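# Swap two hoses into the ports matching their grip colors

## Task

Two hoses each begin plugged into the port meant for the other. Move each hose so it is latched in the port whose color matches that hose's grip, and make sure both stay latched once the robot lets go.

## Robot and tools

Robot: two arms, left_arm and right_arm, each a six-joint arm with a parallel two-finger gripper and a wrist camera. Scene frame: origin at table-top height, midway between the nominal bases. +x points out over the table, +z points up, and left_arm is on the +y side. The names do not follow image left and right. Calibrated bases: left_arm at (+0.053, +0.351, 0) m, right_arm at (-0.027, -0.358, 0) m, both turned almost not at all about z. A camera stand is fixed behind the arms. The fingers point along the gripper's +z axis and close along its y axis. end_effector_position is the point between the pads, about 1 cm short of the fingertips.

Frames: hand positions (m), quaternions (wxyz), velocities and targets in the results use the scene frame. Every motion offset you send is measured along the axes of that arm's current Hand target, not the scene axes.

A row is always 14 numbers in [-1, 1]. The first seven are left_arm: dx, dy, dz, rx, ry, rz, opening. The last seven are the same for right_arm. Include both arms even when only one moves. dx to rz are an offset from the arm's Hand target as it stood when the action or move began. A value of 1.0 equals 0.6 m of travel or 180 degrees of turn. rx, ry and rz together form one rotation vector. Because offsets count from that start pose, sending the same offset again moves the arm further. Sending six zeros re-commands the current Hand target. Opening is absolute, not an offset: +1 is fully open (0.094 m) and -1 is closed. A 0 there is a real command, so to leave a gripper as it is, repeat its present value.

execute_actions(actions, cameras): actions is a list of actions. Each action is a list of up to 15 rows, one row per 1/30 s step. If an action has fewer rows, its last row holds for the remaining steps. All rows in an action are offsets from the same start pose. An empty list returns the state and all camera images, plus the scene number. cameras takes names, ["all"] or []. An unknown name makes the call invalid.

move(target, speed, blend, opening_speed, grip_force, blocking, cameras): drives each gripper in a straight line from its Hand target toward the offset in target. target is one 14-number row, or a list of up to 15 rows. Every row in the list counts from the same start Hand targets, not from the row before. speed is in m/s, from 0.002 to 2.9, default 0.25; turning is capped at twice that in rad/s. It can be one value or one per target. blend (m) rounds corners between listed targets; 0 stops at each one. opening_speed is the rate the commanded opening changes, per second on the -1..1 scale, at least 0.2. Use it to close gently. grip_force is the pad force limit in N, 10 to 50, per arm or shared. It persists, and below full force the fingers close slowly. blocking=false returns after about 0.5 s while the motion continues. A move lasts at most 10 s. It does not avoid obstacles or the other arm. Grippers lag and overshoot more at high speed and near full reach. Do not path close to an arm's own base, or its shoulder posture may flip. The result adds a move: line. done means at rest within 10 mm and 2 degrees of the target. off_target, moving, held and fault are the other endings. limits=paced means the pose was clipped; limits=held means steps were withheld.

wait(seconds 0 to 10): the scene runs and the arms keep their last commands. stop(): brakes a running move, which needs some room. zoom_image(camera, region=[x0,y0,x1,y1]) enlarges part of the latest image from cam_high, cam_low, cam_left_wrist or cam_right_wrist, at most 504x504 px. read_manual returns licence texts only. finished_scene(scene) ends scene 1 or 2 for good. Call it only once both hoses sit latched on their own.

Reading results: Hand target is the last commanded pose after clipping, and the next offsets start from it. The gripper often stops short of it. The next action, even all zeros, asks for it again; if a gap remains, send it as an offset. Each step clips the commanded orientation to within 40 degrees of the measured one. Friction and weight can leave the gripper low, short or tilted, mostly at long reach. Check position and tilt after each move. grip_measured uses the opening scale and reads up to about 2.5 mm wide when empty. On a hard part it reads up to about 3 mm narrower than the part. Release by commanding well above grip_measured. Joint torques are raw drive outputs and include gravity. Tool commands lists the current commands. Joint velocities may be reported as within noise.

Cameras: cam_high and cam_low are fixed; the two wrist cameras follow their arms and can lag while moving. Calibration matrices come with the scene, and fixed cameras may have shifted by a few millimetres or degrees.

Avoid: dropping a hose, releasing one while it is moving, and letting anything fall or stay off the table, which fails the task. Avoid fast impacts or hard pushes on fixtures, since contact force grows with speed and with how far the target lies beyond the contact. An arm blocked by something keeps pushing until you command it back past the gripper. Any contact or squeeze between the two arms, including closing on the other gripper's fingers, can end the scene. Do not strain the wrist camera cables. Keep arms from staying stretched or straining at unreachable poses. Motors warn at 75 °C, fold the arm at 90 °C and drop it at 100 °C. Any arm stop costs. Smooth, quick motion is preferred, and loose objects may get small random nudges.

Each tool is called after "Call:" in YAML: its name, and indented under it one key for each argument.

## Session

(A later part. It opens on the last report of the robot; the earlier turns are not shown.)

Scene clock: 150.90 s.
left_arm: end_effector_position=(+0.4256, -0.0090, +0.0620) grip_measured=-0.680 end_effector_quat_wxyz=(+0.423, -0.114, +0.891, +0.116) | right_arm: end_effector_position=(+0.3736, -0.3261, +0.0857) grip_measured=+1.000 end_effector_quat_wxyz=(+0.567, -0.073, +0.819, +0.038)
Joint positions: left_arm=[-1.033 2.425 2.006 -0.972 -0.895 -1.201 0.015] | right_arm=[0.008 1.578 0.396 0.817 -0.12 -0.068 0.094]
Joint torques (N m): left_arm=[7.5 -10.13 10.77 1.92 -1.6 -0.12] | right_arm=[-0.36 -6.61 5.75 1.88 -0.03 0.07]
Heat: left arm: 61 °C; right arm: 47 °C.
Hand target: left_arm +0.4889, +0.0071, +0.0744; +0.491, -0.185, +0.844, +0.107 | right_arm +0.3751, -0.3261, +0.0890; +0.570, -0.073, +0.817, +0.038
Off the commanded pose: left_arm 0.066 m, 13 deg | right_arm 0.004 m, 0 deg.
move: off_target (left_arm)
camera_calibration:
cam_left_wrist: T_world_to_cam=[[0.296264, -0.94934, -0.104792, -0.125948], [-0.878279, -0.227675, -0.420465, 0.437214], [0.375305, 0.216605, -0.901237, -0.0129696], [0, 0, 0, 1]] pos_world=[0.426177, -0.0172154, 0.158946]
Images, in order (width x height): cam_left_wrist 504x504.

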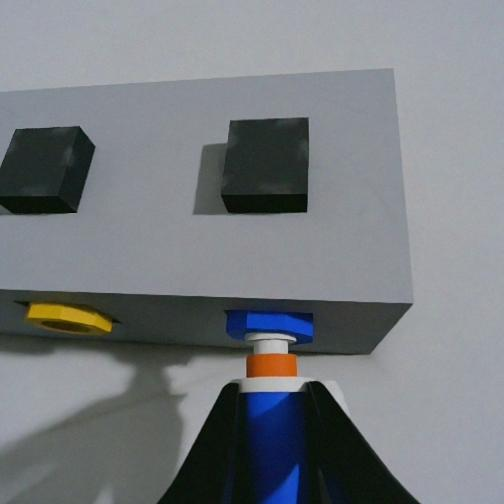

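Call:
move:
  target:
    - [0.03,0,-0.055,0.01,0,0.005,-0.95,0,0,0,0,0,0,1]
    - [0.0,0,-0.01,0.01,-0.03,0.005,-0.95,0,0,0,0,0,0,1]
    - [-0.015,0,0.015,0.01,-0.04,0.005,-0.95,0,0,0,0,0,0,1]
  speed: 0.05
  blend: [0,0.001,0]
  cameras: ["cam_left_wrist"]

Call:
zoom_image:
  camera: "cam_left_wrist"
  region: [180, 220, 380, 420]

Scene clock: 158.80 s.
left_arm: end_effector_position=(+0.4285, -0.0081, +0.0581) grip_measured=-0.680 end_effector_quat_wxyz=(+0.483, -0.081, +0.859, +0.149) | right_arm: end_effector_position=(+0.3736, -0.3261, +0.0857) grip_measured=+1.000 end_effector_quat_wxyz=(+0.567, -0.073, +0.819, +0.038)
Joint positions: left_arm=[-1.057 2.436 1.918 -0.842 -1.048 -1.123 0.015] | right_arm=[0.008 1.578 0.396 0.817 -0.12 -0.068 0.094]
Joint torques (N m): left_arm=[9.83 -13.67 7.51 2.63 -1.26 0.21] | right_arm=[-0.36 -6.63 5.74 1.89 -0.03 0.06]
Heat: left arm: 61 °C; right arm: 47 °C.
Hand target: left_arm +0.5001, +0.0121, +0.0779; +0.545, -0.163, +0.815, +0.109 | right_arm +0.3751, -0.3261, +0.0890; +0.570, -0.073, +0.817, +0.038
Off the commanded pose: left_arm 0.077 m, 14 deg | right_arm 0.004 m, 0 deg.
move: off_target (left_arm)
camera_calibration:
cam_left_wrist: T_world_to_cam=[[0.277481, -0.945131, -0.172431, -0.114367], [-0.82714, -0.143718, -0.543308, 0.424279], [0.488716, 0.293382, -0.821635, -0.0703874], [0, 0, 0, 1]] pos_world=[0.417072, -0.0264643, 0.152961]
Images, in order (width x height): cam_left_wrist 504x504.

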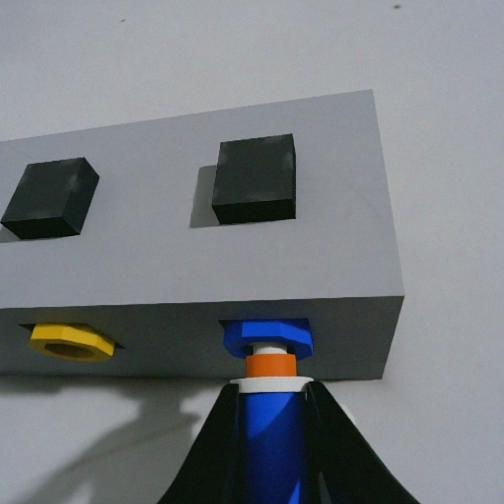

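Scaled by 2.520.

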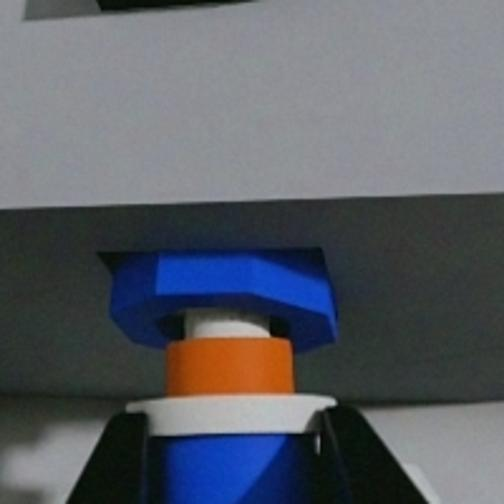

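Call:
move:
  target:
    - [-0.015,0,0.025,-0.01,0.015,-0.005,-0.95,0,0,0,0,0,0,1]
    - [-0.025,0,0.05,-0.015,0.025,-0.008,-0.95,0,0,0,0,0,0,1]
  speed: 0.05
  blend: [0.002,0]
  cameras: ["cam_left_wrist"]

Call:
zoom_image:
  camera: "cam_left_wrist"
  region: [180, 220, 380, 420]

Scene clock: 164.97 s.
left_arm: end_effector_position=(+0.4304, -0.0069, +0.0599) grip_measured=-0.680 end_effector_quat_wxyz=(+0.443, -0.074, +0.882, +0.143) | right_arm: end_effector_position=(+0.3736, -0.3261, +0.0857) grip_measured=+1.000 end_effector_quat_wxyz=(+0.567, -0.073, +0.819, +0.038)
Joint positions: left_arm=[-1.035 2.43 1.97 -0.913 -0.955 -1.1 0.015] | right_arm=[0.008 1.578 0.396 0.817 -0.12 -0.068 0.094]
Joint torques (N m): left_arm=[13.45 -12.04 10.56 2.56 -1.42 -0.06] | right_arm=[-0.35 -6.63 5.75 1.88 -0.03 0.07]
Heat: left arm: 63 °C; right arm: 47 °C.
Hand target: left_arm +0.5310, +0.0252, +0.0801; +0.510, -0.190, +0.831, +0.115 | right_arm +0.3751, -0.3261, +0.0890; +0.570, -0.073, +0.817, +0.038
Off the commanded pose: left_arm 0.108 m, 17 deg | right_arm 0.004 m, 0 deg.
move: off_target (left_arm)
camera_calibration:
cam_left_wrist: T_world_to_cam=[[0.252401, -0.95043, -0.181595, -0.102123], [-0.874884, -0.143983, -0.462435, 0.442587], [0.413365, 0.275594, -0.867858, -0.0351066], [0, 0, 0, 1]] pos_world=[0.4275, -0.0236601, 0.155655]
Images, in order (width x height): cam_left_wrist 504x504.

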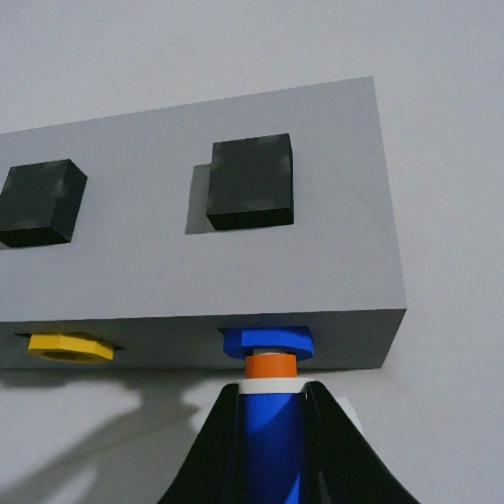

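Scaled by 2.520.

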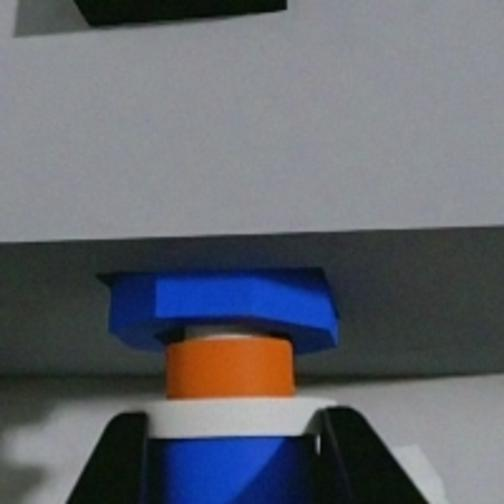

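Call:
move:
  target:
    - [0.04,0.002,-0.08,-0.01,0.0,-0.005,-0.95,0,0,0,0,0,0,1]
    - [0.0,0.004,-0.02,-0.015,-0.02,-0.008,-0.95,0,0,0,0,0,0,1]
    - [-0.015,-0.004,0.01,-0.015,-0.01,-0.008,-0.95,0,0,0,0,0,0,1]
    - [-0.01,0.006,0.02,-0.02,-0.02,-0.01,-0.95,0,0,0,0,0,0,1]
    - [-0.02,0.0,0.03,-0.02,-0.03,-0.01,-0.95,0,0,0,0,0,0,1]
  speed: 0.06
  blend: [0,0.001,0.001,0.001,0]
  cameras: ["cam_left_wrist"]

Call:
zoom_image:
  camera: "cam_left_wrist"
  region: [180, 220, 380, 420]

Scene clock: 175.00 s.
left_arm: end_effector_position=(+0.4314, -0.0075, +0.0618) grip_measured=-0.680 end_effector_quat_wxyz=(+0.423, -0.121, +0.887, +0.143) | right_arm: end_effector_position=(+0.3736, -0.3261, +0.0857) grip_measured=+1.000 end_effector_quat_wxyz=(+0.567, -0.073, +0.819, +0.038)
Joint positions: left_arm=[-1.027 2.507 2.148 -1.103 -0.92 -1.244 0.015] | right_arm=[0.008 1.578 0.396 0.817 -0.12 -0.068 0.094]
Joint torques (N m): left_arm=[13.89 -9.77 10.82 2.34 -2.62 0.11] | right_arm=[-0.38 -6.6 5.71 1.88 -0.03 0.06]
Heat: left arm: 63 °C; right arm: 48 °C.
Hand target: left_arm +0.5503, +0.0344, +0.0828; +0.544, -0.214, +0.799, +0.142 | right_arm +0.3751, -0.3261, +0.0890; +0.570, -0.073, +0.817, +0.038
Off the commanded pose: left_arm 0.128 m, 20 deg | right_arm 0.004 m, 0 deg.
move: off_target (left_arm)
camera_calibration:
cam_left_wrist: T_world_to_cam=[[0.329933, -0.93278, -0.145141, -0.138191], [-0.870151, -0.240888, -0.429894, 0.439609], [0.366034, 0.268131, -0.891137, -0.0118798], [0, 0, 0, 1]] pos_world=[0.432469, -0.0198193, 0.158342]
Images, in order (width x height): cam_left_wrist 504x504.

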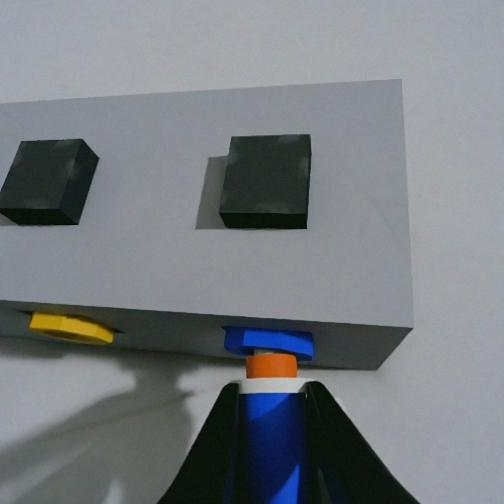

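Scaled by 2.520.

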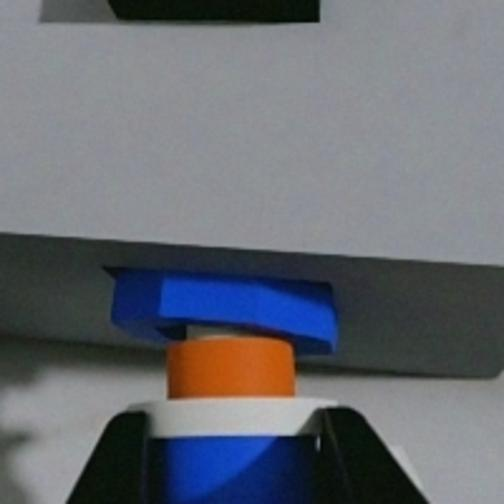

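Call:
move:
  target:
    - [0.105,0.041,-0.1805,0.0766,0.074,0.044,-0.95,0,0,0,0,0,0,1]
    - [0.0873,0.0273,-0.1358,0.07,0.06,0.04,-0.95,0,0,0,0,0,0,1]
  speed: 0.06
  cameras: ["cam_left_wrist"]

Call:
zoom_image:
  camera: "cam_left_wrist"
  region: [180, 220, 380, 420]

Scene clock: 186.13 s.
left_arm: end_effector_position=(+0.4233, -0.0080, +0.0585) grip_measured=-0.680 end_effector_quat_wxyz=(+0.462, -0.071, +0.879, +0.088) | right_arm: end_effector_position=(+0.3736, -0.3261, +0.0857) grip_measured=+1.000 end_effector_quat_wxyz=(+0.567, -0.073, +0.819, +0.038)
Joint positions: left_arm=[-1.044 2.301 1.715 -0.621 -0.933 -1.021 0.015] | right_arm=[0.008 1.578 0.396 0.817 -0.12 -0.068 0.094]
Joint torques (N m): left_arm=[5.97 -12.31 7.94 1.97 -0.38 0.2] | right_arm=[-0.39 -6.61 5.74 1.88 -0.03 0.07]
Heat: left arm: 62 °C; right arm: 48 °C.
Hand target: left_arm +0.4596, +0.0014, +0.0640; +0.477, -0.115, +0.869, +0.067 | right_arm +0.3751, -0.3261, +0.0890; +0.570, -0.073, +0.817, +0.038
Off the commanded pose: left_arm 0.038 m, 6 deg | right_arm 0.004 m, 0 deg.
move: off_target (left_arm)
camera_calibration:
cam_left_wrist: T_world_to_cam=[[0.200436, -0.976112, -0.083845, -0.0856378], [-0.862551, -0.135237, -0.487562, 0.431941], [0.464577, 0.170046, -0.869053, -0.0555376], [0, 0, 0, 1]] pos_world=[0.415537, -0.0157337, 0.155153]
Images, in order (width x height): cam_left_wrist 504x504.

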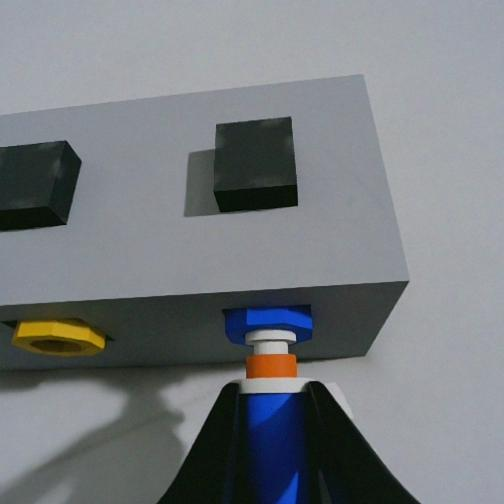

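Scaled by 2.520.

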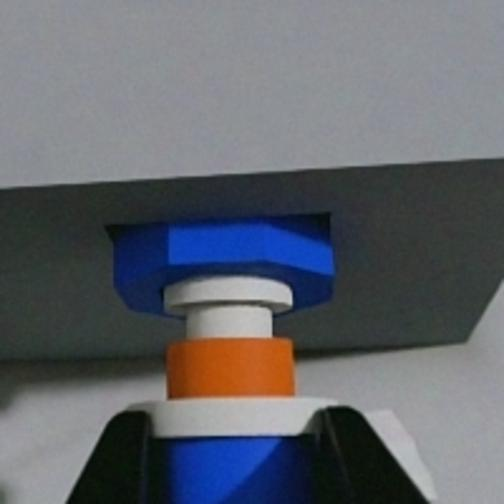

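Call:
move:
  target:
    - [0.017,0.004,-0.0387,-0.019,0,-0.012,-0.95,0,0,0,0,0,0,1]
    - [-0.0207,0.004,0.0165,-0.033,-0.01,-0.021,-0.95,0,0,0,0,0,0,1]
    - [-0.04,0.004,0.0435,-0.045,-0.03,-0.028,-0.95,0,0,0,0,0,0,1]
    - [-0.058,0.004,0.0715,-0.052,-0.035,-0.033,-0.95,0,0,0,0,0,0,1]
  speed: 0.05
  blend: [0,0.001,0.001,0]
  cameras: ["cam_left_wrist"]

Call:
zoom_image:
  camera: "cam_left_wrist"
  region: [180, 220, 380, 420]

Scene clock: 195.50 s.
left_arm: end_effector_position=(+0.4265, -0.0085, +0.0605) grip_measured=-0.680 end_effector_quat_wxyz=(+0.441, -0.103, +0.882, +0.128) | right_arm: end_effector_position=(+0.3736, -0.3261, +0.0857) grip_measured=+1.000 end_effector_quat_wxyz=(+0.567, -0.073, +0.819, +0.038)
Joint positions: left_arm=[-1.041 2.43 1.983 -0.94 -0.941 -1.18 0.015] | right_arm=[0.008 1.578 0.396 0.817 -0.12 -0.068 0.094]
Joint torques (N m): left_arm=[10.8 -9.25 10.7 2.27 -1.74 -0.08] | right_arm=[-0.36 -6.63 5.71 1.89 -0.02 0.06]
Heat: left arm: 63 °C; right arm: 48 °C.
Hand target: left_arm +0.5120, +0.0181, +0.0702; +0.516, -0.194, +0.826, +0.119 | right_arm +0.3751, -0.3261, +0.0890; +0.570, -0.073, +0.817, +0.038
Off the commanded pose: left_arm 0.090 m, 15 deg | right_arm 0.004 m, 0 deg.
move: off_target (left_arm)
camera_calibration:
cam_left_wrist: T_world_to_cam=[[0.28925, -0.948607, -0.128374, -0.121437], [-0.865511, -0.201876, -0.458406, 0.434595], [0.408932, 0.243703, -0.879422, -0.0303065], [0, 0, 0, 1]] pos_world=[0.423666, -0.0200755, 0.15698]
Images, in order (width x height): cam_left_wrist 504x504.

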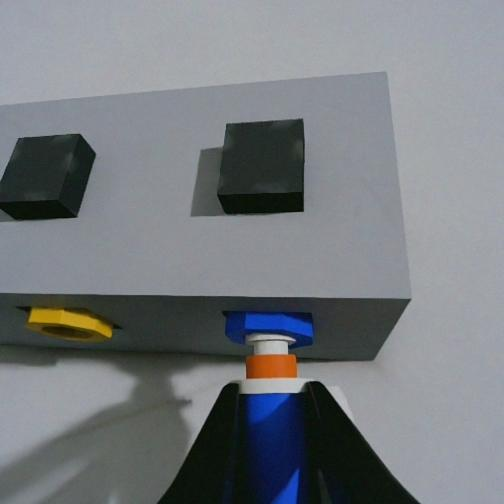

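Scaled by 2.520.

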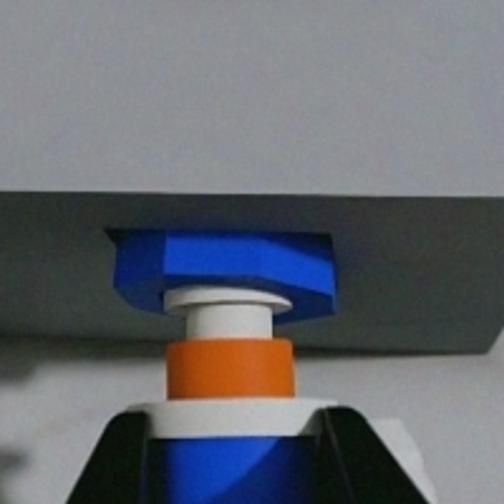

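Call:
move:
  target:
    - [0.02,0,-0.04,0,-0.01,0,-0.95,0,0,0,0,0,0,1]
    - [-0.01,0,0.0,0,-0.035,0,-0.95,0,0,0,0,0,0,1]
    - [-0.02,0,0.025,0,-0.05,0,-0.95,0,0,0,0,0,0,1]
    - [-0.03,0,0.045,-0.005,-0.055,-0.003,-0.95,0,0,0,0,0,0,1]
  speed: 0.05
  blend: [0.001,0.001,0.001,0]
  cameras: ["cam_left_wrist"]

Call:
zoom_image:
  camera: "cam_left_wrist"
  region: [180, 220, 380, 420]

Scene clock: 202.10 s.
left_arm: end_effector_position=(+0.4305, -0.0076, +0.0593) grip_measured=-0.680 end_effector_quat_wxyz=(+0.476, -0.101, +0.860, +0.153) | right_arm: end_effector_position=(+0.3736, -0.3261, +0.0857) grip_measured=+1.000 end_effector_quat_wxyz=(+0.567, -0.073, +0.819, +0.038)
Joint positions: left_arm=[-1.052 2.477 2.009 -0.947 -1.04 -1.195 0.015] | right_arm=[0.008 1.578 0.396 0.817 -0.12 -0.068 0.094]
Joint torques (N m): left_arm=[14.01 -9.52 9.03 2.77 -2.34 0.21] | right_arm=[-0.35 -6.63 5.74 1.88 -0.03 0.07]
Heat: left arm: 62 °C; right arm: 48 °C.
Hand target: left_arm +0.5409, +0.0324, +0.0746; +0.584, -0.191, +0.776, +0.139 | right_arm +0.3751, -0.3261, +0.0890; +0.570, -0.073, +0.817, +0.038
Off the commanded pose: left_arm 0.118 m, 19 deg | right_arm 0.004 m, 0 deg.
move: off_target (left_arm)
camera_calibration:
cam_left_wrist: T_world_to_cam=[[0.312927, -0.935692, -0.162964, -0.129959], [-0.825689, -0.183214, -0.533545, 0.425097], [0.469376, 0.301519, -0.829923, -0.0616998], [0, 0, 0, 1]] pos_world=[0.420626, -0.0251143, 0.154424]
Images, in order (width x height): cam_left_wrist 504x504.

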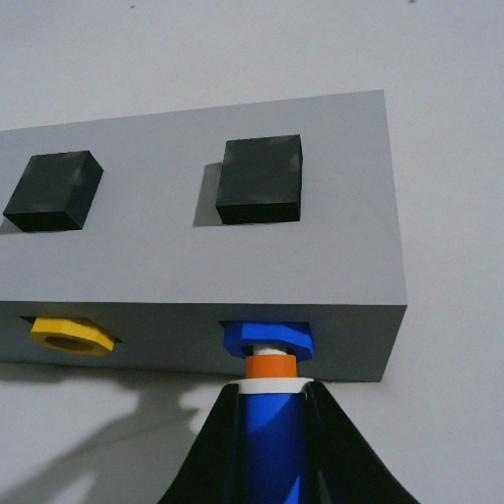

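Scaled by 2.520.

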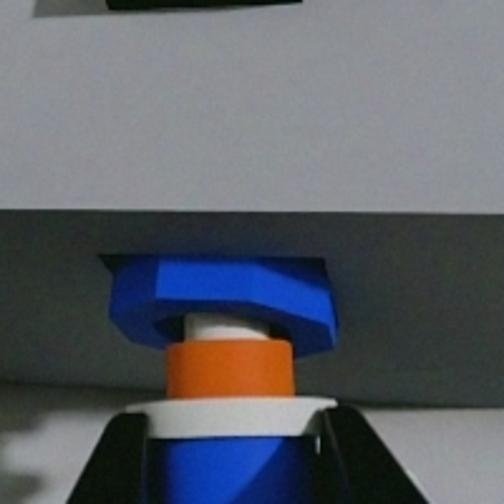

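Call:
move:
  target:
    - [-0.02,0.02,-0.015,0,0.0,0,-0.95,0,0,0,0,0,0,1]
    - [-0.04,0.03,-0.02,0,0.01,0,-0.95,0,0,0,0,0,0,1]
    - [-0.055,0.03,0.01,0,0.01,0,-0.95,0,0,0,0,0,0,1]
  speed: 0.06
  blend: [0.001,0.001,0]
  cameras: ["cam_left_wrist"]

Call:
zoom_image:
  camera: "cam_left_wrist"
  region: [180, 220, 380, 420]

Scene clock: 212.60 s.
left_arm: end_effector_position=(+0.4300, -0.0060, +0.0591) grip_measured=-0.680 end_effector_quat_wxyz=(+0.481, -0.070, +0.862, +0.146) | right_arm: end_effector_position=(+0.3736, -0.3261, +0.0857) grip_measured=+1.000 end_effector_quat_wxyz=(+0.567, -0.073, +0.819, +0.038)
Joint positions: left_arm=[-1.05 2.406 1.87 -0.785 -1.035 -1.07 0.015] | right_arm=[0.008 1.578 0.396 0.817 -0.12 -0.068 0.094]
Joint torques (N m): left_arm=[16.72 -15.56 7.88 2.61 -2.03 0.18] | right_arm=[-0.36 -6.64 5.71 1.88 -0.02 0.07]
Heat: left arm: 62 °C; right arm: 48 °C.
Hand target: left_arm +0.5457, +0.0555, +0.1045; +0.572, -0.193, +0.786, +0.136 | right_arm +0.3751, -0.3261, +0.0890; +0.570, -0.073, +0.817, +0.038
Off the commanded pose: left_arm 0.139 m, 20 deg | right_arm 0.004 m, 0 deg.
move: off_target (left_arm)
camera_calibration:
cam_left_wrist: T_world_to_cam=[[0.255052, -0.95033, -0.178383, -0.102593], [-0.834833, -0.123349, -0.536507, 0.429354], [0.487855, 0.285757, -0.824827, -0.0704072], [0, 0, 0, 1]] pos_world=[0.418954, -0.0244177, 0.153977]
Images, in order (width x height): cam_left_wrist 504x504.

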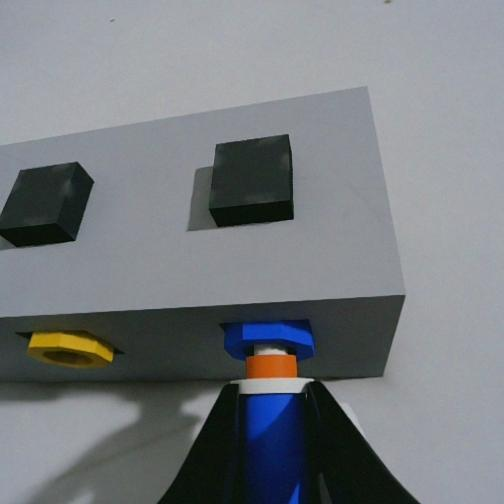

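Scaled by 2.520.

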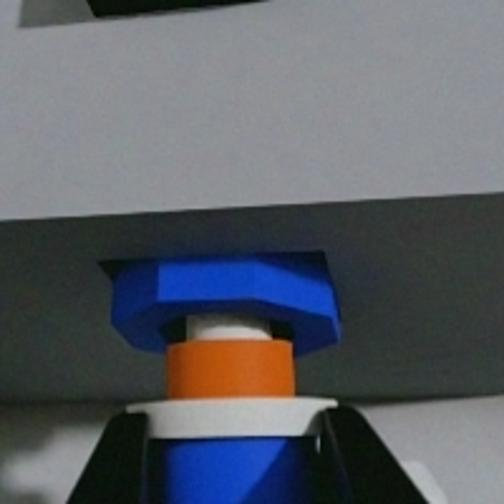

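Call:
move:
  target:
    - [0,0,-0.01,-0.02,0.02,-0.01,-0.95,0,0,0,0,0,0,1]
    - [-0.01,0.0,0.02,-0.03,0.035,-0.015,-0.95,0,0,0,0,0,0,1]
    - [-0.02,0.0,0.035,-0.04,0.05,-0.02,-0.95,0,0,0,0,0,0,1]
  speed: 0.06
  blend: [0.001,0.001,0]
  cameras: ["cam_left_wrist"]

Call:
zoom_image:
  camera: "cam_left_wrist"
  region: [180, 220, 380, 420]

Scene clock: 220.70 s.
left_arm: end_effector_position=(+0.4344, -0.0045, +0.0657) grip_measured=-0.680 end_effector_quat_wxyz=(+0.338, -0.140, +0.924, +0.107) | right_arm: end_effector_position=(+0.3736, -0.3261, +0.0857) grip_measured=+1.000 end_effector_quat_wxyz=(+0.567, -0.073, +0.819, +0.038)
Joint positions: left_arm=[-0.971 2.495 2.241 -1.191 -0.716 -1.225 0.015] | right_arm=[0.008 1.578 0.396 0.817 -0.12 -0.068 0.094]
Joint torques (N m): left_arm=[14.52 -12.19 11.62 1.64 -3.46 -0.5] | right_arm=[-0.35 -6.61 5.71 1.88 -0.02 0.06]
Heat: left arm: 63 °C; right arm: 48 °C.
Hand target: left_arm +0.5668, +0.0663, +0.1095; +0.499, -0.264, +0.811, +0.151 | right_arm +0.3751, -0.3261, +0.0890; +0.570, -0.073, +0.817, +0.038
Off the commanded pose: left_arm 0.156 m, 27 deg | right_arm 0.004 m, 0 deg.
move: off_target (left_arm)
camera_calibration:
cam_left_wrist: T_world_to_cam=[[0.327525, -0.940026, -0.0952808, -0.138029], [-0.922049, -0.295978, -0.249445, 0.454961], [0.206284, 0.169553, -0.96369, 0.0633428], [0, 0, 0, 1]] pos_world=[0.451637, -0.00583259, 0.161379]
Images, in order (width x height): cam_left_wrist 504x504.

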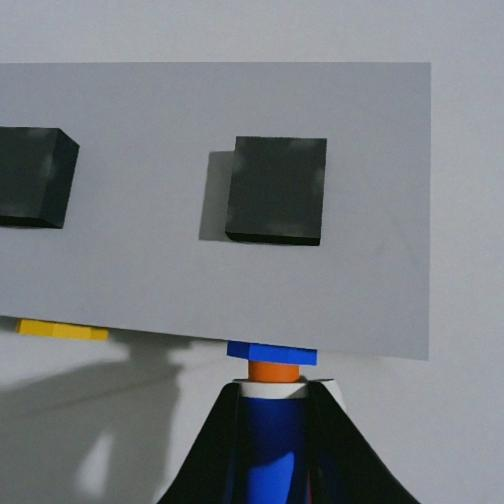

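Scaled by 2.520.

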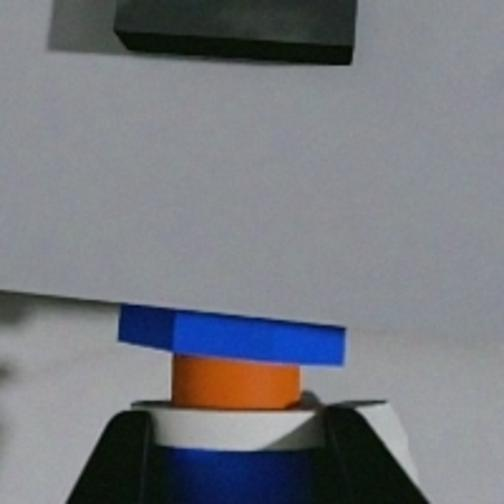

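Call:
move:
  target:
    - [0.03,-0.01,0.01,0.012,-0.02,0.008,-0.95,0,0,0,0,0,0,1]
    - [0.025,-0.015,0.025,0.018,-0.035,0.012,-0.95,0,0,0,0,0,0,1]
    - [0.015,-0.02,0.035,0.02,-0.05,0.014,-0.95,0,0,0,0,0,0,1]
  speed: 0.06
  blend: [0.001,0.001,0]
  cameras: ["cam_left_wrist"]

Call:
zoom_image:
  camera: "cam_left_wrist"
  region: [180, 220, 380, 420]

Scene clock: 227.17 s.
left_arm: end_effector_position=(+0.4354, -0.0041, +0.0643) grip_measured=-0.680 end_effector_quat_wxyz=(+0.353, -0.131, +0.919, +0.119) | right_arm: end_effector_position=(+0.3736, -0.3261, +0.0857) grip_measured=+1.000 end_effector_quat_wxyz=(+0.567, -0.073, +0.819, +0.038)
Joint positions: left_arm=[-0.979 2.505 2.237 -1.185 -0.756 -1.214 0.015] | right_arm=[0.008 1.578 0.396 0.817 -0.12 -0.068 0.094]
Joint torques (N m): left_arm=[15.02 -9.35 8.79 2.37 -4.07 0.05] | right_arm=[-0.36 -6.63 5.74 1.89 -0.03 0.07]
Heat: left arm: 62 °C; right arm: 48 °C.
Hand target: left_arm +0.5858, +0.0647, +0.0920; +0.566, -0.217, +0.780, +0.157 | right_arm +0.3751, -0.3261, +0.0890; +0.570, -0.073, +0.817, +0.038
Off the commanded pose: left_arm 0.168 m, 31 deg | right_arm 0.004 m, 0 deg.
move: off_target (left_arm)
camera_calibration:
cam_left_wrist: T_world_to_cam=[[0.32008, -0.939727, -0.12026, -0.133325], [-0.918611, -0.276797, -0.282022, 0.456331], [0.231736, 0.200742, -0.951841, 0.0500212], [0, 0, 0, 1]] pos_world=[0.450274, -0.00901977, 0.160274]
Images, in order (width x height): cam_left_wrist 504x504.

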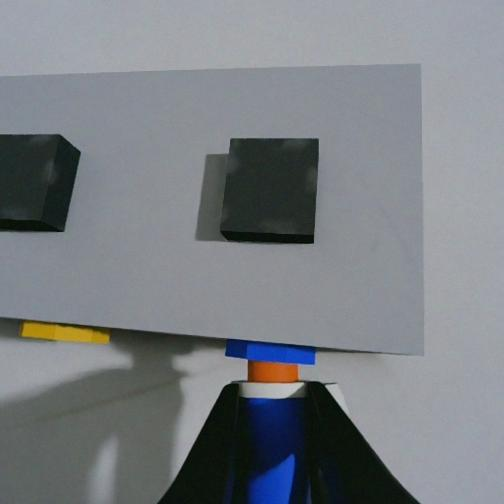

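Scaled by 2.520.

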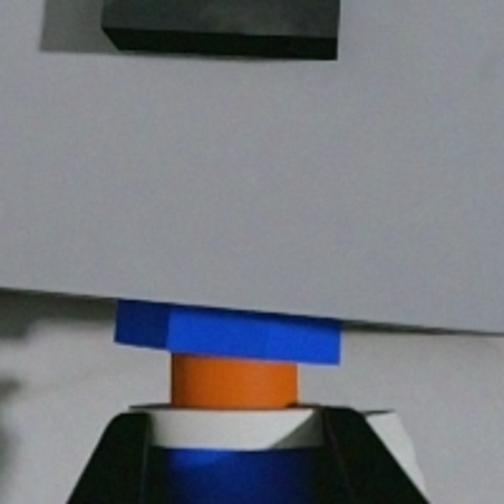

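Call:
move:
  target:
    - [0.135,0.032,-0.249,0.0851,0.093,0.0435,-0.95,0,0,0,0,0,0,1]
    - [0.135,0.032,-0.249,0.0851,0.093,0.0435,-0.2,0,0,0,0,0,0,1]
    - [0.108,0.053,-0.327,0.0851,0.093,0.0435,-0.2,0,0,0,0,0,0,1]
  speed: 0.1
  opening_speed: 1
  cameras: ["cam_left_wrist"]

Scene clock: 240.60 s.
left_arm: end_effector_position=(+0.3873, -0.0109, +0.0614) grip_measured=-0.203 end_effector_quat_wxyz=(+0.441, -0.087, +0.890, +0.080) | right_arm: end_effector_position=(+0.3736, -0.3261, +0.0857) grip_measured=+1.000 end_effector_quat_wxyz=(+0.567, -0.073, +0.819, +0.038)
Joint positions: left_arm=[-1.106 2.269 1.713 -0.77 -0.906 -1.182 0.037] | right_arm=[0.008 1.578 0.396 0.817 -0.12 -0.068 0.094]
Joint torques (N m): left_arm=[0.43 -16.46 9.39 0.69 -0.61 -0.12] | right_arm=[-0.36 -6.61 5.72 1.88 -0.03 0.07]
Heat: left arm: 63 °C; right arm: 48 °C.
Hand target: left_arm +0.3924, -0.0147, +0.0912; +0.459, -0.107, +0.880, +0.057 | right_arm +0.3751, -0.3261, +0.0890; +0.570, -0.073, +0.817, +0.038
Off the commanded pose: left_arm 0.030 m, 4 deg | right_arm 0.004 m, 0 deg.
move: off_target (left_arm)
camera_calibration:
cam_left_wrist: T_world_to_cam=[[0.220056, -0.973707, -0.0589093, -0.0900537], [-0.879334, -0.171859, -0.444112, 0.405366], [0.422311, 0.149531, -0.894032, -0.0181], [0, 0, 0, 1]] pos_world=[0.383913, -0.0153136, 0.158541]
Images, in order (width x height): cam_left_wrist 504x504.

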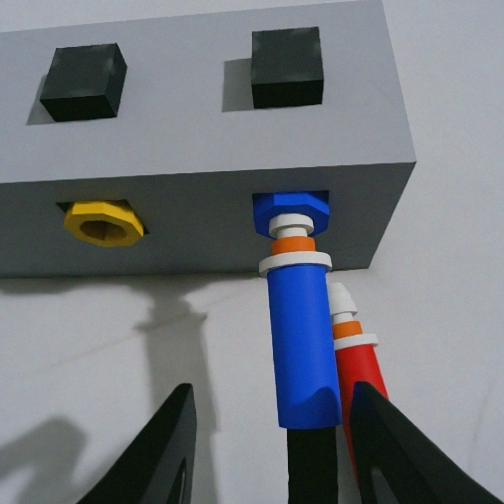

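Call:
move:
  target:
    - [-0.027,-0.009,-0.04,0,0,0,-0.2,0,0,0,0,0,0,1]
    - [0.0163,-0.009,0.01,0,0,0,-0.2,0,0,0,0,0,0,1]
    - [0.0163,-0.009,0.074,0,0,0,-0.2,0,0,0,0,0,0,1]
  speed: 0.1
  cameras: ["cam_left_wrist"]

Scene clock: 251.37 s.
left_arm: end_effector_position=(+0.4253, -0.0110, +0.0697) grip_measured=-0.203 end_effector_quat_wxyz=(+0.464, -0.117, +0.877, +0.051) | right_arm: end_effector_position=(+0.3736, -0.3261, +0.0857) grip_measured=+1.000 end_effector_quat_wxyz=(+0.567, -0.073, +0.819, +0.038)
Joint positions: left_arm=[-1.039 2.277 1.722 -0.62 -0.912 -1.108 0.037] | right_arm=[0.008 1.578 0.396 0.817 -0.12 -0.068 0.094]
Joint torques (N m): left_arm=[-0.01 -10.76 6.63 1.13 -0.33 0.12] | right_arm=[-0.38 -6.6 5.75 1.88 -0.02 0.07]
Heat: left arm: 68 °C; right arm: 48 °C.
Hand target: left_arm +0.4236, -0.0124, +0.0578; +0.459, -0.107, +0.880, +0.057 | right_arm +0.3751, -0.3261, +0.0890; +0.570, -0.073, +0.817, +0.038
Off the commanded pose: left_arm 0.012 m, 1 deg | right_arm 0.004 m, 0 deg.
move: off_target (left_arm)
camera_calibration:
cam_left_wrist: T_world_to_cam=[[0.246058, -0.968933, 0.0249956, -0.11484], [-0.845329, -0.227144, -0.483555, 0.430151], [0.474209, 0.0978531, -0.874957, -0.0507171], [0, 0, 0, 1]] pos_world=[0.415927, -0.0086037, 0.166497]
Images, in order (width x height): cam_left_wrist 504x504.

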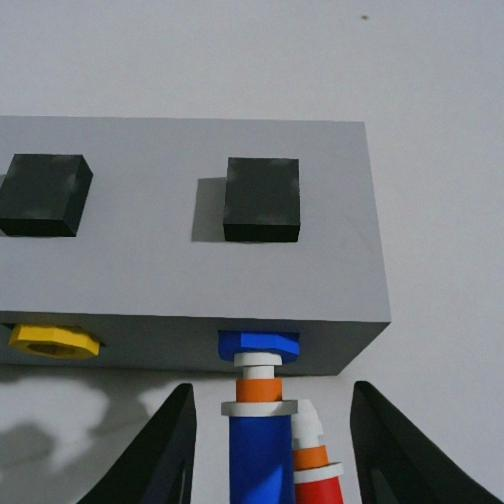

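Call:
move:
  target:
    - [0.016,0.008,0.001,0.003,0,0.002,-0.2,0,0,0,0,0,0,1]
  speed: 0.1
  cameras: ["cam_left_wrist"]

Scene clock: 255.53 s.
left_arm: end_effector_position=(+0.4201, -0.0058, +0.0532) grip_measured=-0.203 end_effector_quat_wxyz=(+0.462, -0.109, +0.879, +0.057) | right_arm: end_effector_position=(+0.3736, -0.3261, +0.0857) grip_measured=+1.000 end_effector_quat_wxyz=(+0.567, -0.073, +0.819, +0.038)
Joint positions: left_arm=[-1.043 2.277 1.656 -0.565 -0.912 -1.1 0.037] | right_arm=[0.008 1.578 0.396 0.817 -0.12 -0.068 0.094]
Joint torques (N m): left_arm=[-0.18 -12.19 6.61 1.09 -0.32 0.13] | right_arm=[-0.38 -6.63 5.74 1.88 -0.02 0.07]
Heat: left arm: 67 °C; right arm: 48 °C.
Hand target: left_arm +0.4176, -0.0090, +0.0497; +0.459, -0.102, +0.881, +0.054 | right_arm +0.3751, -0.3261, +0.0890; +0.570, -0.073, +0.817, +0.038
Off the commanded pose: left_arm 0.005 m, 1 deg | right_arm 0.004 m, 0 deg.
move: done
camera_calibration:
cam_left_wrist: T_world_to_cam=[[0.238263, -0.971173, 0.0072939, -0.103855], [-0.850747, -0.212329, -0.480777, 0.421169], [0.468467, 0.108346, -0.876812, -0.0606229], [0, 0, 0, 1]] pos_world=[0.411453, -0.00486703, 0.150091]
Images, in order (width x height): cam_left_wrist 504x504.

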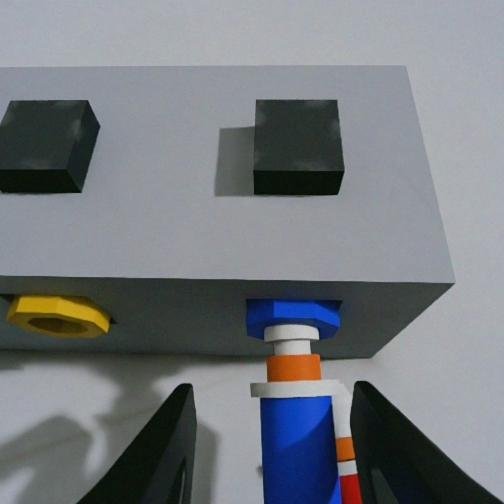

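Call:
move:
  target:
    - [0.004,-0.0077,-0.006,0,0,0,-0.2,0,0,0,0,0,0,1]
    - [0.004,-0.0077,-0.006,0,0,0,-0.95,0,0,0,0,0,0,1]
  speed: 0.1
  opening_speed: 1
  cameras: ["cam_left_wrist"]

Call:
zoom_image:
  camera: "cam_left_wrist"
  region: [180, 220, 380, 420]

Scene clock: 266.07 s.
left_arm: end_effector_position=(+0.4143, -0.0101, +0.0527) grip_measured=-0.669 end_effector_quat_wxyz=(+0.461, -0.102, +0.880, +0.056) | right_arm: end_effector_position=(+0.3736, -0.3261, +0.0857) grip_measured=+1.000 end_effector_quat_wxyz=(+0.567, -0.073, +0.819, +0.038)
Joint positions: left_arm=[-1.058 2.277 1.656 -0.572 -0.912 -1.1 0.016] | right_arm=[0.008 1.578 0.396 0.817 -0.12 -0.068 0.094]
Joint torques (N m): left_arm=[0.01 -10.86 9.17 0.9 -0.36 -0.06] | right_arm=[-0.36 -6.63 5.72 1.89 -0.03 0.06]
Heat: left arm: 65 °C; right arm: 48 °C.
Hand target: left_arm +0.4144, -0.0145, +0.0497; +0.459, -0.102, +0.881, +0.054 | right_arm +0.3751, -0.3261, +0.0890; +0.570, -0.073, +0.817, +0.038
Off the commanded pose: left_arm 0.005 m, 0 deg | right_arm 0.004 m, 0 deg.
move: done
camera_calibration:
cam_left_wrist: T_world_to_cam=[[0.224068, -0.974573, 0.000793827, -0.100489], [-0.855515, -0.197084, -0.478803, 0.417017], [0.466785, 0.106605, -0.877922, -0.0571312], [0, 0, 0, 1]] pos_world=[0.405948, -0.00965611, 0.149592]
Images, in order (width x height): cam_left_wrist 504x504.

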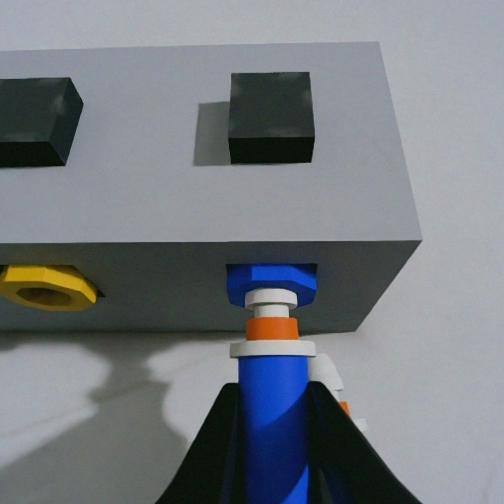

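Scaled by 2.520.

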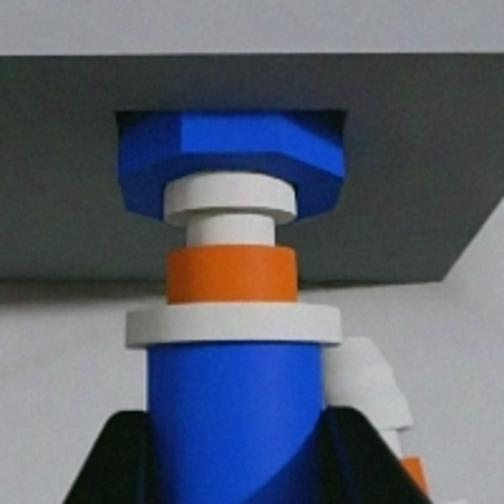

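Call:
move:
  target:
    - [-0.0245,0,0.0233,-0.0115,-0.005,-0.008,-0.95,0,0,0,0,0,0,1]
    - [-0.043,0,0.0505,-0.023,-0.02,-0.016,-0.95,0,0,0,0,0,0,1]
    - [-0.063,0,0.077,-0.032,-0.035,-0.022,-0.95,0,0,0,0,0,0,1]
  speed: 0.05
  blend: [0,0.001,0]
  cameras: ["cam_left_wrist"]

Call:
zoom_image:
  camera: "cam_left_wrist"
  region: [180, 220, 380, 420]

Scene clock: 273.50 s.
left_arm: end_effector_position=(+0.4197, -0.0090, +0.0521) grip_measured=-0.669 end_effector_quat_wxyz=(+0.463, -0.089, +0.875, +0.107) | right_arm: end_effector_position=(+0.3736, -0.3261, +0.0857) grip_measured=+1.000 end_effector_quat_wxyz=(+0.567, -0.073, +0.819, +0.038)
Joint positions: left_arm=[-1.058 2.363 1.799 -0.735 -0.964 -1.118 0.016] | right_arm=[0.008 1.578 0.396 0.817 -0.12 -0.068 0.094]
Joint torques (N m): left_arm=[6.99 -8.92 10.67 2.15 -0.98 0.03] | right_arm=[-0.38 -6.63 5.72 1.88 -0.02 0.07]
Heat: left arm: 64 °C; right arm: 48 °C.
Hand target: left_arm +0.4724, -0.0007, +0.0542; +0.503, -0.153, +0.846, +0.088 | right_arm +0.3751, -0.3261, +0.0890; +0.570, -0.073, +0.817, +0.038
Off the commanded pose: left_arm 0.053 m, 9 deg | right_arm 0.004 m, 0 deg.
move: off_target (left_arm)
camera_calibration:
cam_left_wrist: T_world_to_cam=[[0.249145, -0.963401, -0.098917, -0.105905], [-0.852609, -0.16975, -0.49421, 0.42148], [0.459331, 0.207467, -0.863697, -0.0569879], [0, 0, 0, 1]] pos_world=[0.41192, -0.0186595, 0.148603]
Images, in order (width x height): cam_left_wrist 504x504.

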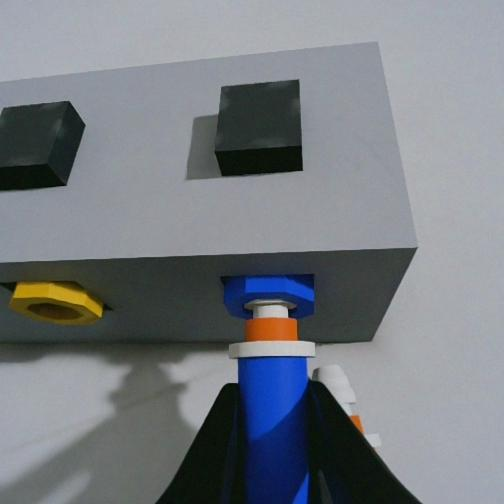

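Scaled by 2.520.

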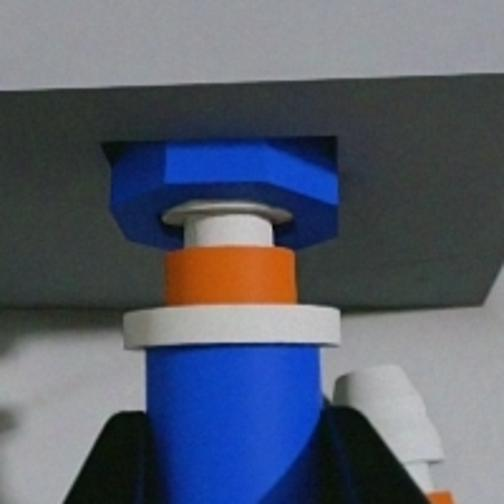

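Call:
move:
  target:
    - [-0.01,0.003,0.01,-0.014,0,-0.009,-0.95,0,0,0,0,0,0,1]
    - [-0.022,0.003,0.03,-0.022,-0.01,-0.013,-0.95,0,0,0,0,0,0,1]
    - [-0.034,0.003,0.05,-0.03,-0.02,-0.018,-0.95,0,0,0,0,0,0,1]
  speed: 0.05
  blend: [0.001,0.001,0]
  cameras: ["cam_left_wrist"]

Call:
zoom_image:
  camera: "cam_left_wrist"
  region: [180, 220, 380, 420]

Scene clock: 281.00 s.
left_arm: end_effector_position=(+0.4215, -0.0095, +0.0519) grip_measured=-0.669 end_effector_quat_wxyz=(+0.455, -0.109, +0.874, +0.133) | right_arm: end_effector_position=(+0.3736, -0.3261, +0.0857) grip_measured=+1.000 end_effector_quat_wxyz=(+0.567, -0.073, +0.819, +0.038)
Joint positions: left_arm=[-1.058 2.452 1.969 -0.932 -0.98 -1.224 0.016] | right_arm=[0.008 1.578 0.396 0.817 -0.12 -0.068 0.094]
Joint torques (N m): left_arm=[10.84 -9.01 10.62 2.32 -1.62 -0.01] | right_arm=[-0.36 -6.64 5.71 1.88 -0.02 0.07]
Heat: left arm: 63 °C; right arm: 48 °C.
Hand target: left_arm +0.5056, +0.0134, +0.0579; +0.524, -0.197, +0.820, +0.118 | right_arm +0.3751, -0.3261, +0.0890; +0.570, -0.073, +0.817, +0.038
Off the commanded pose: left_arm 0.087 m, 14 deg | right_arm 0.004 m, 0 deg.
move: off_target (left_arm)
camera_calibration:
cam_left_wrist: T_world_to_cam=[[0.306457, -0.943234, -0.12804, -0.129304], [-0.846997, -0.208828, -0.488863, 0.419845], [0.434374, 0.258265, -0.862913, -0.0469566], [0, 0, 0, 1]] pos_world=[0.415631, -0.0221614, 0.148171]
Images, in order (width x height): cam_left_wrist 504x504.

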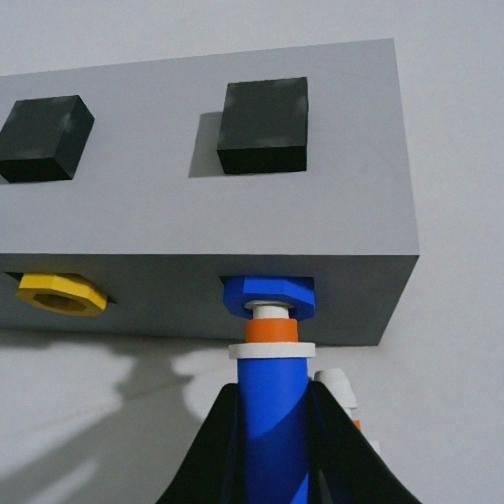

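Scaled by 2.520.

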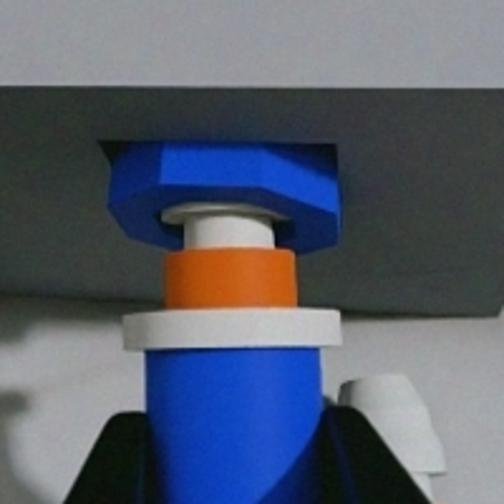

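Call:
move:
  target:
    - [-0.035,0.0,0.0,0,0,0,-0.95,0,0,0,0,0,0,1]
    - [-0.04,0.01,0.005,0,0.02,0,-0.95,0,0,0,0,0,0,1]
    - [-0.05,0.0,0.02,0,0.03,0,-0.95,0,0,0,0,0,0,1]
    - [-0.05,0.0,0.03,0,-0.02,0,-0.95,0,0,0,0,0,0,1]
  speed: 0.08
  blend: [0.001,0.001,0.001,0]
  cameras: ["cam_left_wrist"]

Call:
zoom_image:
  camera: "cam_left_wrist"
  region: [180, 220, 380, 420]

Scene clock: 287.70 s.
left_arm: end_effector_position=(+0.4237, -0.0076, +0.0528) grip_measured=-0.669 end_effector_quat_wxyz=(+0.411, -0.105, +0.896, +0.130) | right_arm: end_effector_position=(+0.3736, -0.3261, +0.0857) grip_measured=+1.000 end_effector_quat_wxyz=(+0.567, -0.073, +0.819, +0.038)
Joint positions: left_arm=[-1.032 2.454 2.031 -1.006 -0.884 -1.199 0.016] | right_arm=[0.008 1.578 0.396 0.817 -0.12 -0.068 0.094]
Joint torques (N m): left_arm=[11.71 -9.99 9.77 2.49 -2.8 0.01] | right_arm=[-0.35 -6.63 5.71 1.88 -0.02 0.07]
Heat: left arm: 63 °C; right arm: 48 °C.
Hand target: left_arm +0.5315, +0.0266, +0.0774; +0.549, -0.193, +0.804, +0.124 | right_arm +0.3751, -0.3261, +0.0890; +0.570, -0.073, +0.817, +0.038
Off the commanded pose: left_arm 0.116 m, 22 deg | right_arm 0.004 m, 0 deg.
move: off_target (left_arm)
camera_calibration:
cam_left_wrist: T_world_to_cam=[[0.290368, -0.946498, -0.140809, -0.120567], [-0.89099, -0.213748, -0.40056, 0.43642], [0.349031, 0.241769, -0.905387, -0.0093824], [0, 0, 0, 1]] pos_world=[0.42713, -0.0185642, 0.149341]
Images, in order (width x height): cam_left_wrist 504x504.

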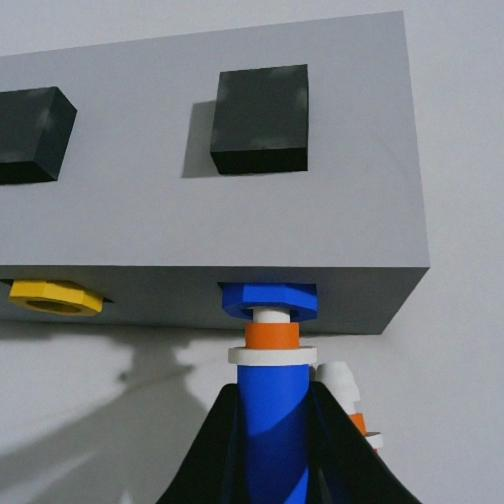

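Scaled by 2.520.

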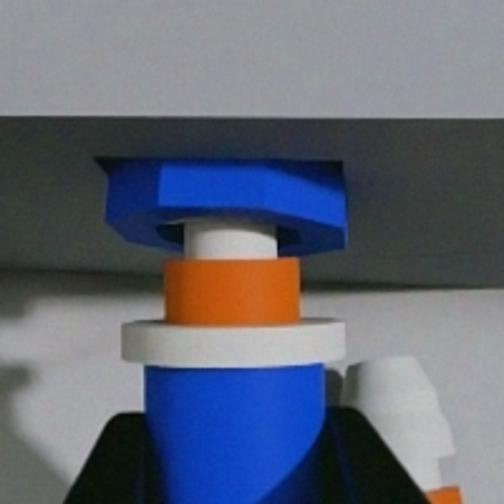

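Call:
move:
  target:
    - [-0.02,0.0,0.035,0,-0.02,0,-0.95,0,0,0,0,0,0,1]
    - [-0.025,0.012,0.035,0,0.01,0,-0.95,0,0,0,0,0,0,1]
    - [-0.03,-0.005,0.045,0,-0.03,0,-0.95,0,0,0,0,0,0,1]
    - [-0.05,0.005,0.04,-0.005,0.01,-0.003,-0.95,0,0,0,0,0,0,1]
  speed: 0.08
  blend: [0.001,0.001,0.001,0]
  cameras: ["cam_left_wrist"]

Call:
zoom_image:
  camera: "cam_left_wrist"
  region: [180, 220, 380, 420]

Scene clock: 294.73 s.
left_arm: end_effector_position=(+0.4242, -0.0067, +0.0520) grip_measured=-0.669 end_effector_quat_wxyz=(+0.414, -0.092, +0.895, +0.140) | right_arm: end_effector_position=(+0.3736, -0.3261, +0.0857) grip_measured=+1.000 end_effector_quat_wxyz=(+0.567, -0.073, +0.819, +0.038)
Joint positions: left_arm=[-1.034 2.459 2.03 -1.006 -0.896 -1.174 0.016] | right_arm=[0.008 1.578 0.396 0.817 -0.12 -0.068 0.094]
Joint torques (N m): left_arm=[16.59 -14.17 10.41 2.49 -2.48 0.38] | right_arm=[-0.36 -6.64 5.75 1.88 -0.03 0.07]
Heat: left arm: 64 °C; right arm: 48 °C.
Hand target: left_arm +0.5598, +0.0444, +0.0965; +0.535, -0.203, +0.810, +0.125 | right_arm +0.3751, -0.3261, +0.0890; +0.570, -0.073, +0.817, +0.038
Off the commanded pose: left_arm 0.152 m, 21 deg | right_arm 0.004 m, 0 deg.
move: off_target (left_arm)
camera_calibration:
cam_left_wrist: T_world_to_cam=[[0.276023, -0.946323, -0.168176, -0.11256], [-0.894119, -0.188613, -0.406172, 0.438529], [0.35265, 0.262482, -0.898188, -0.0122688], [0, 0, 0, 1]] pos_world=[0.427493, -0.0205857, 0.148168]
Images, in order (width x height): cam_left_wrist 504x504.

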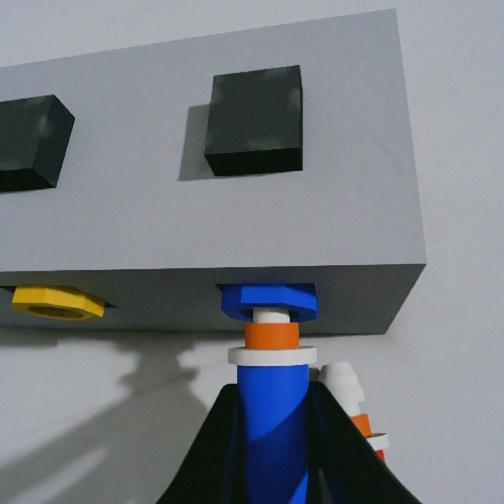

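Scaled by 2.520.

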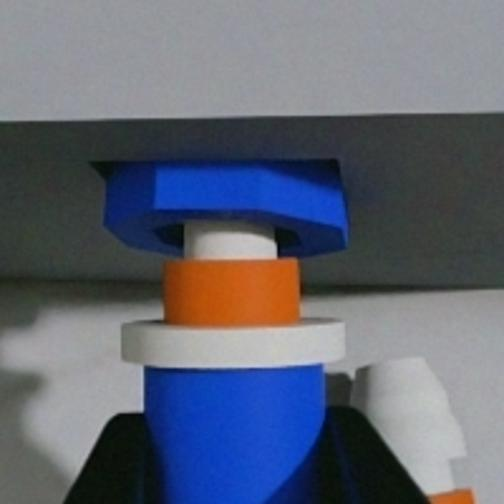

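Call:
move:
  target:
    - [0.15,0.026,-0.179,0.05,0.05,0.033,-0.95,0,0,0,0,0,0,1]
    - [0.1185,0.006,-0.105,0.036,0.037,0.025,-0.95,0,0,0,0,0,0,1]
  speed: 0.06
  cameras: ["cam_left_wrist"]

Call:
zoom_image:
  camera: "cam_left_wrist"
  region: [180, 220, 380, 420]

Scene clock: 310.53 s.
left_arm: end_effector_position=(+0.4217, -0.0083, +0.0514) grip_measured=-0.669 end_effector_quat_wxyz=(+0.455, -0.092, +0.881, +0.094) | right_arm: end_effector_position=(+0.3736, -0.3261, +0.0857) grip_measured=+1.000 end_effector_quat_wxyz=(+0.567, -0.073, +0.819, +0.038)
Joint positions: left_arm=[-1.048 2.344 1.774 -0.701 -0.934 -1.104 0.016] | right_arm=[0.008 1.578 0.396 0.817 -0.12 -0.068 0.094]
Joint torques (N m): left_arm=[8.46 -9.18 11.07 2.09 -0.95 0.42] | right_arm=[-0.35 -6.61 5.74 1.88 -0.02 0.06]
Heat: left arm: 68 °C; right arm: 48 °C.
Hand target: left_arm +0.4823, +0.0073, +0.0559; +0.493, -0.148, +0.853, +0.088 | right_arm +0.3751, -0.3261, +0.0890; +0.570, -0.073, +0.817, +0.038
Off the commanded pose: left_arm 0.063 m, 8 deg | right_arm 0.004 m, 0 deg.
move: off_target (left_arm)
camera_calibration:
cam_left_wrist: T_world_to_cam=[[0.242152, -0.96724, -0.0762147, -0.104068], [-0.860966, -0.178, -0.476502, 0.425442], [0.447326, 0.181004, -0.875864, -0.0531906], [0, 0, 0, 1]] pos_world=[0.415285, -0.0153023, 0.148205]
Images, in order (width x height): cam_left_wrist 504x504.

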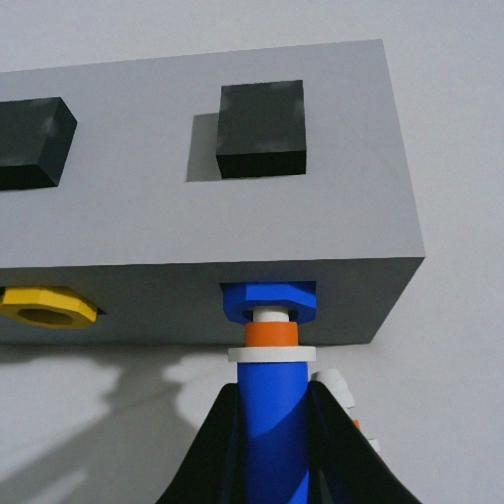

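Scaled by 2.520.

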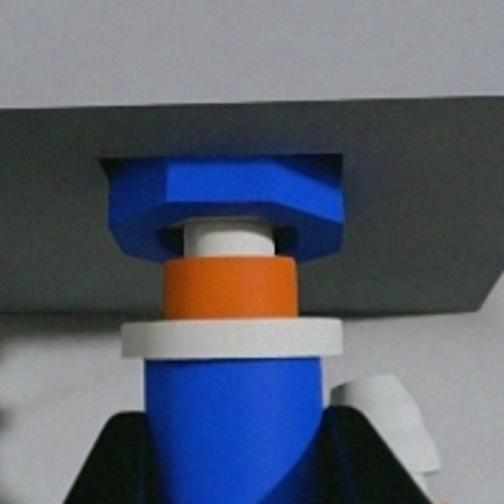

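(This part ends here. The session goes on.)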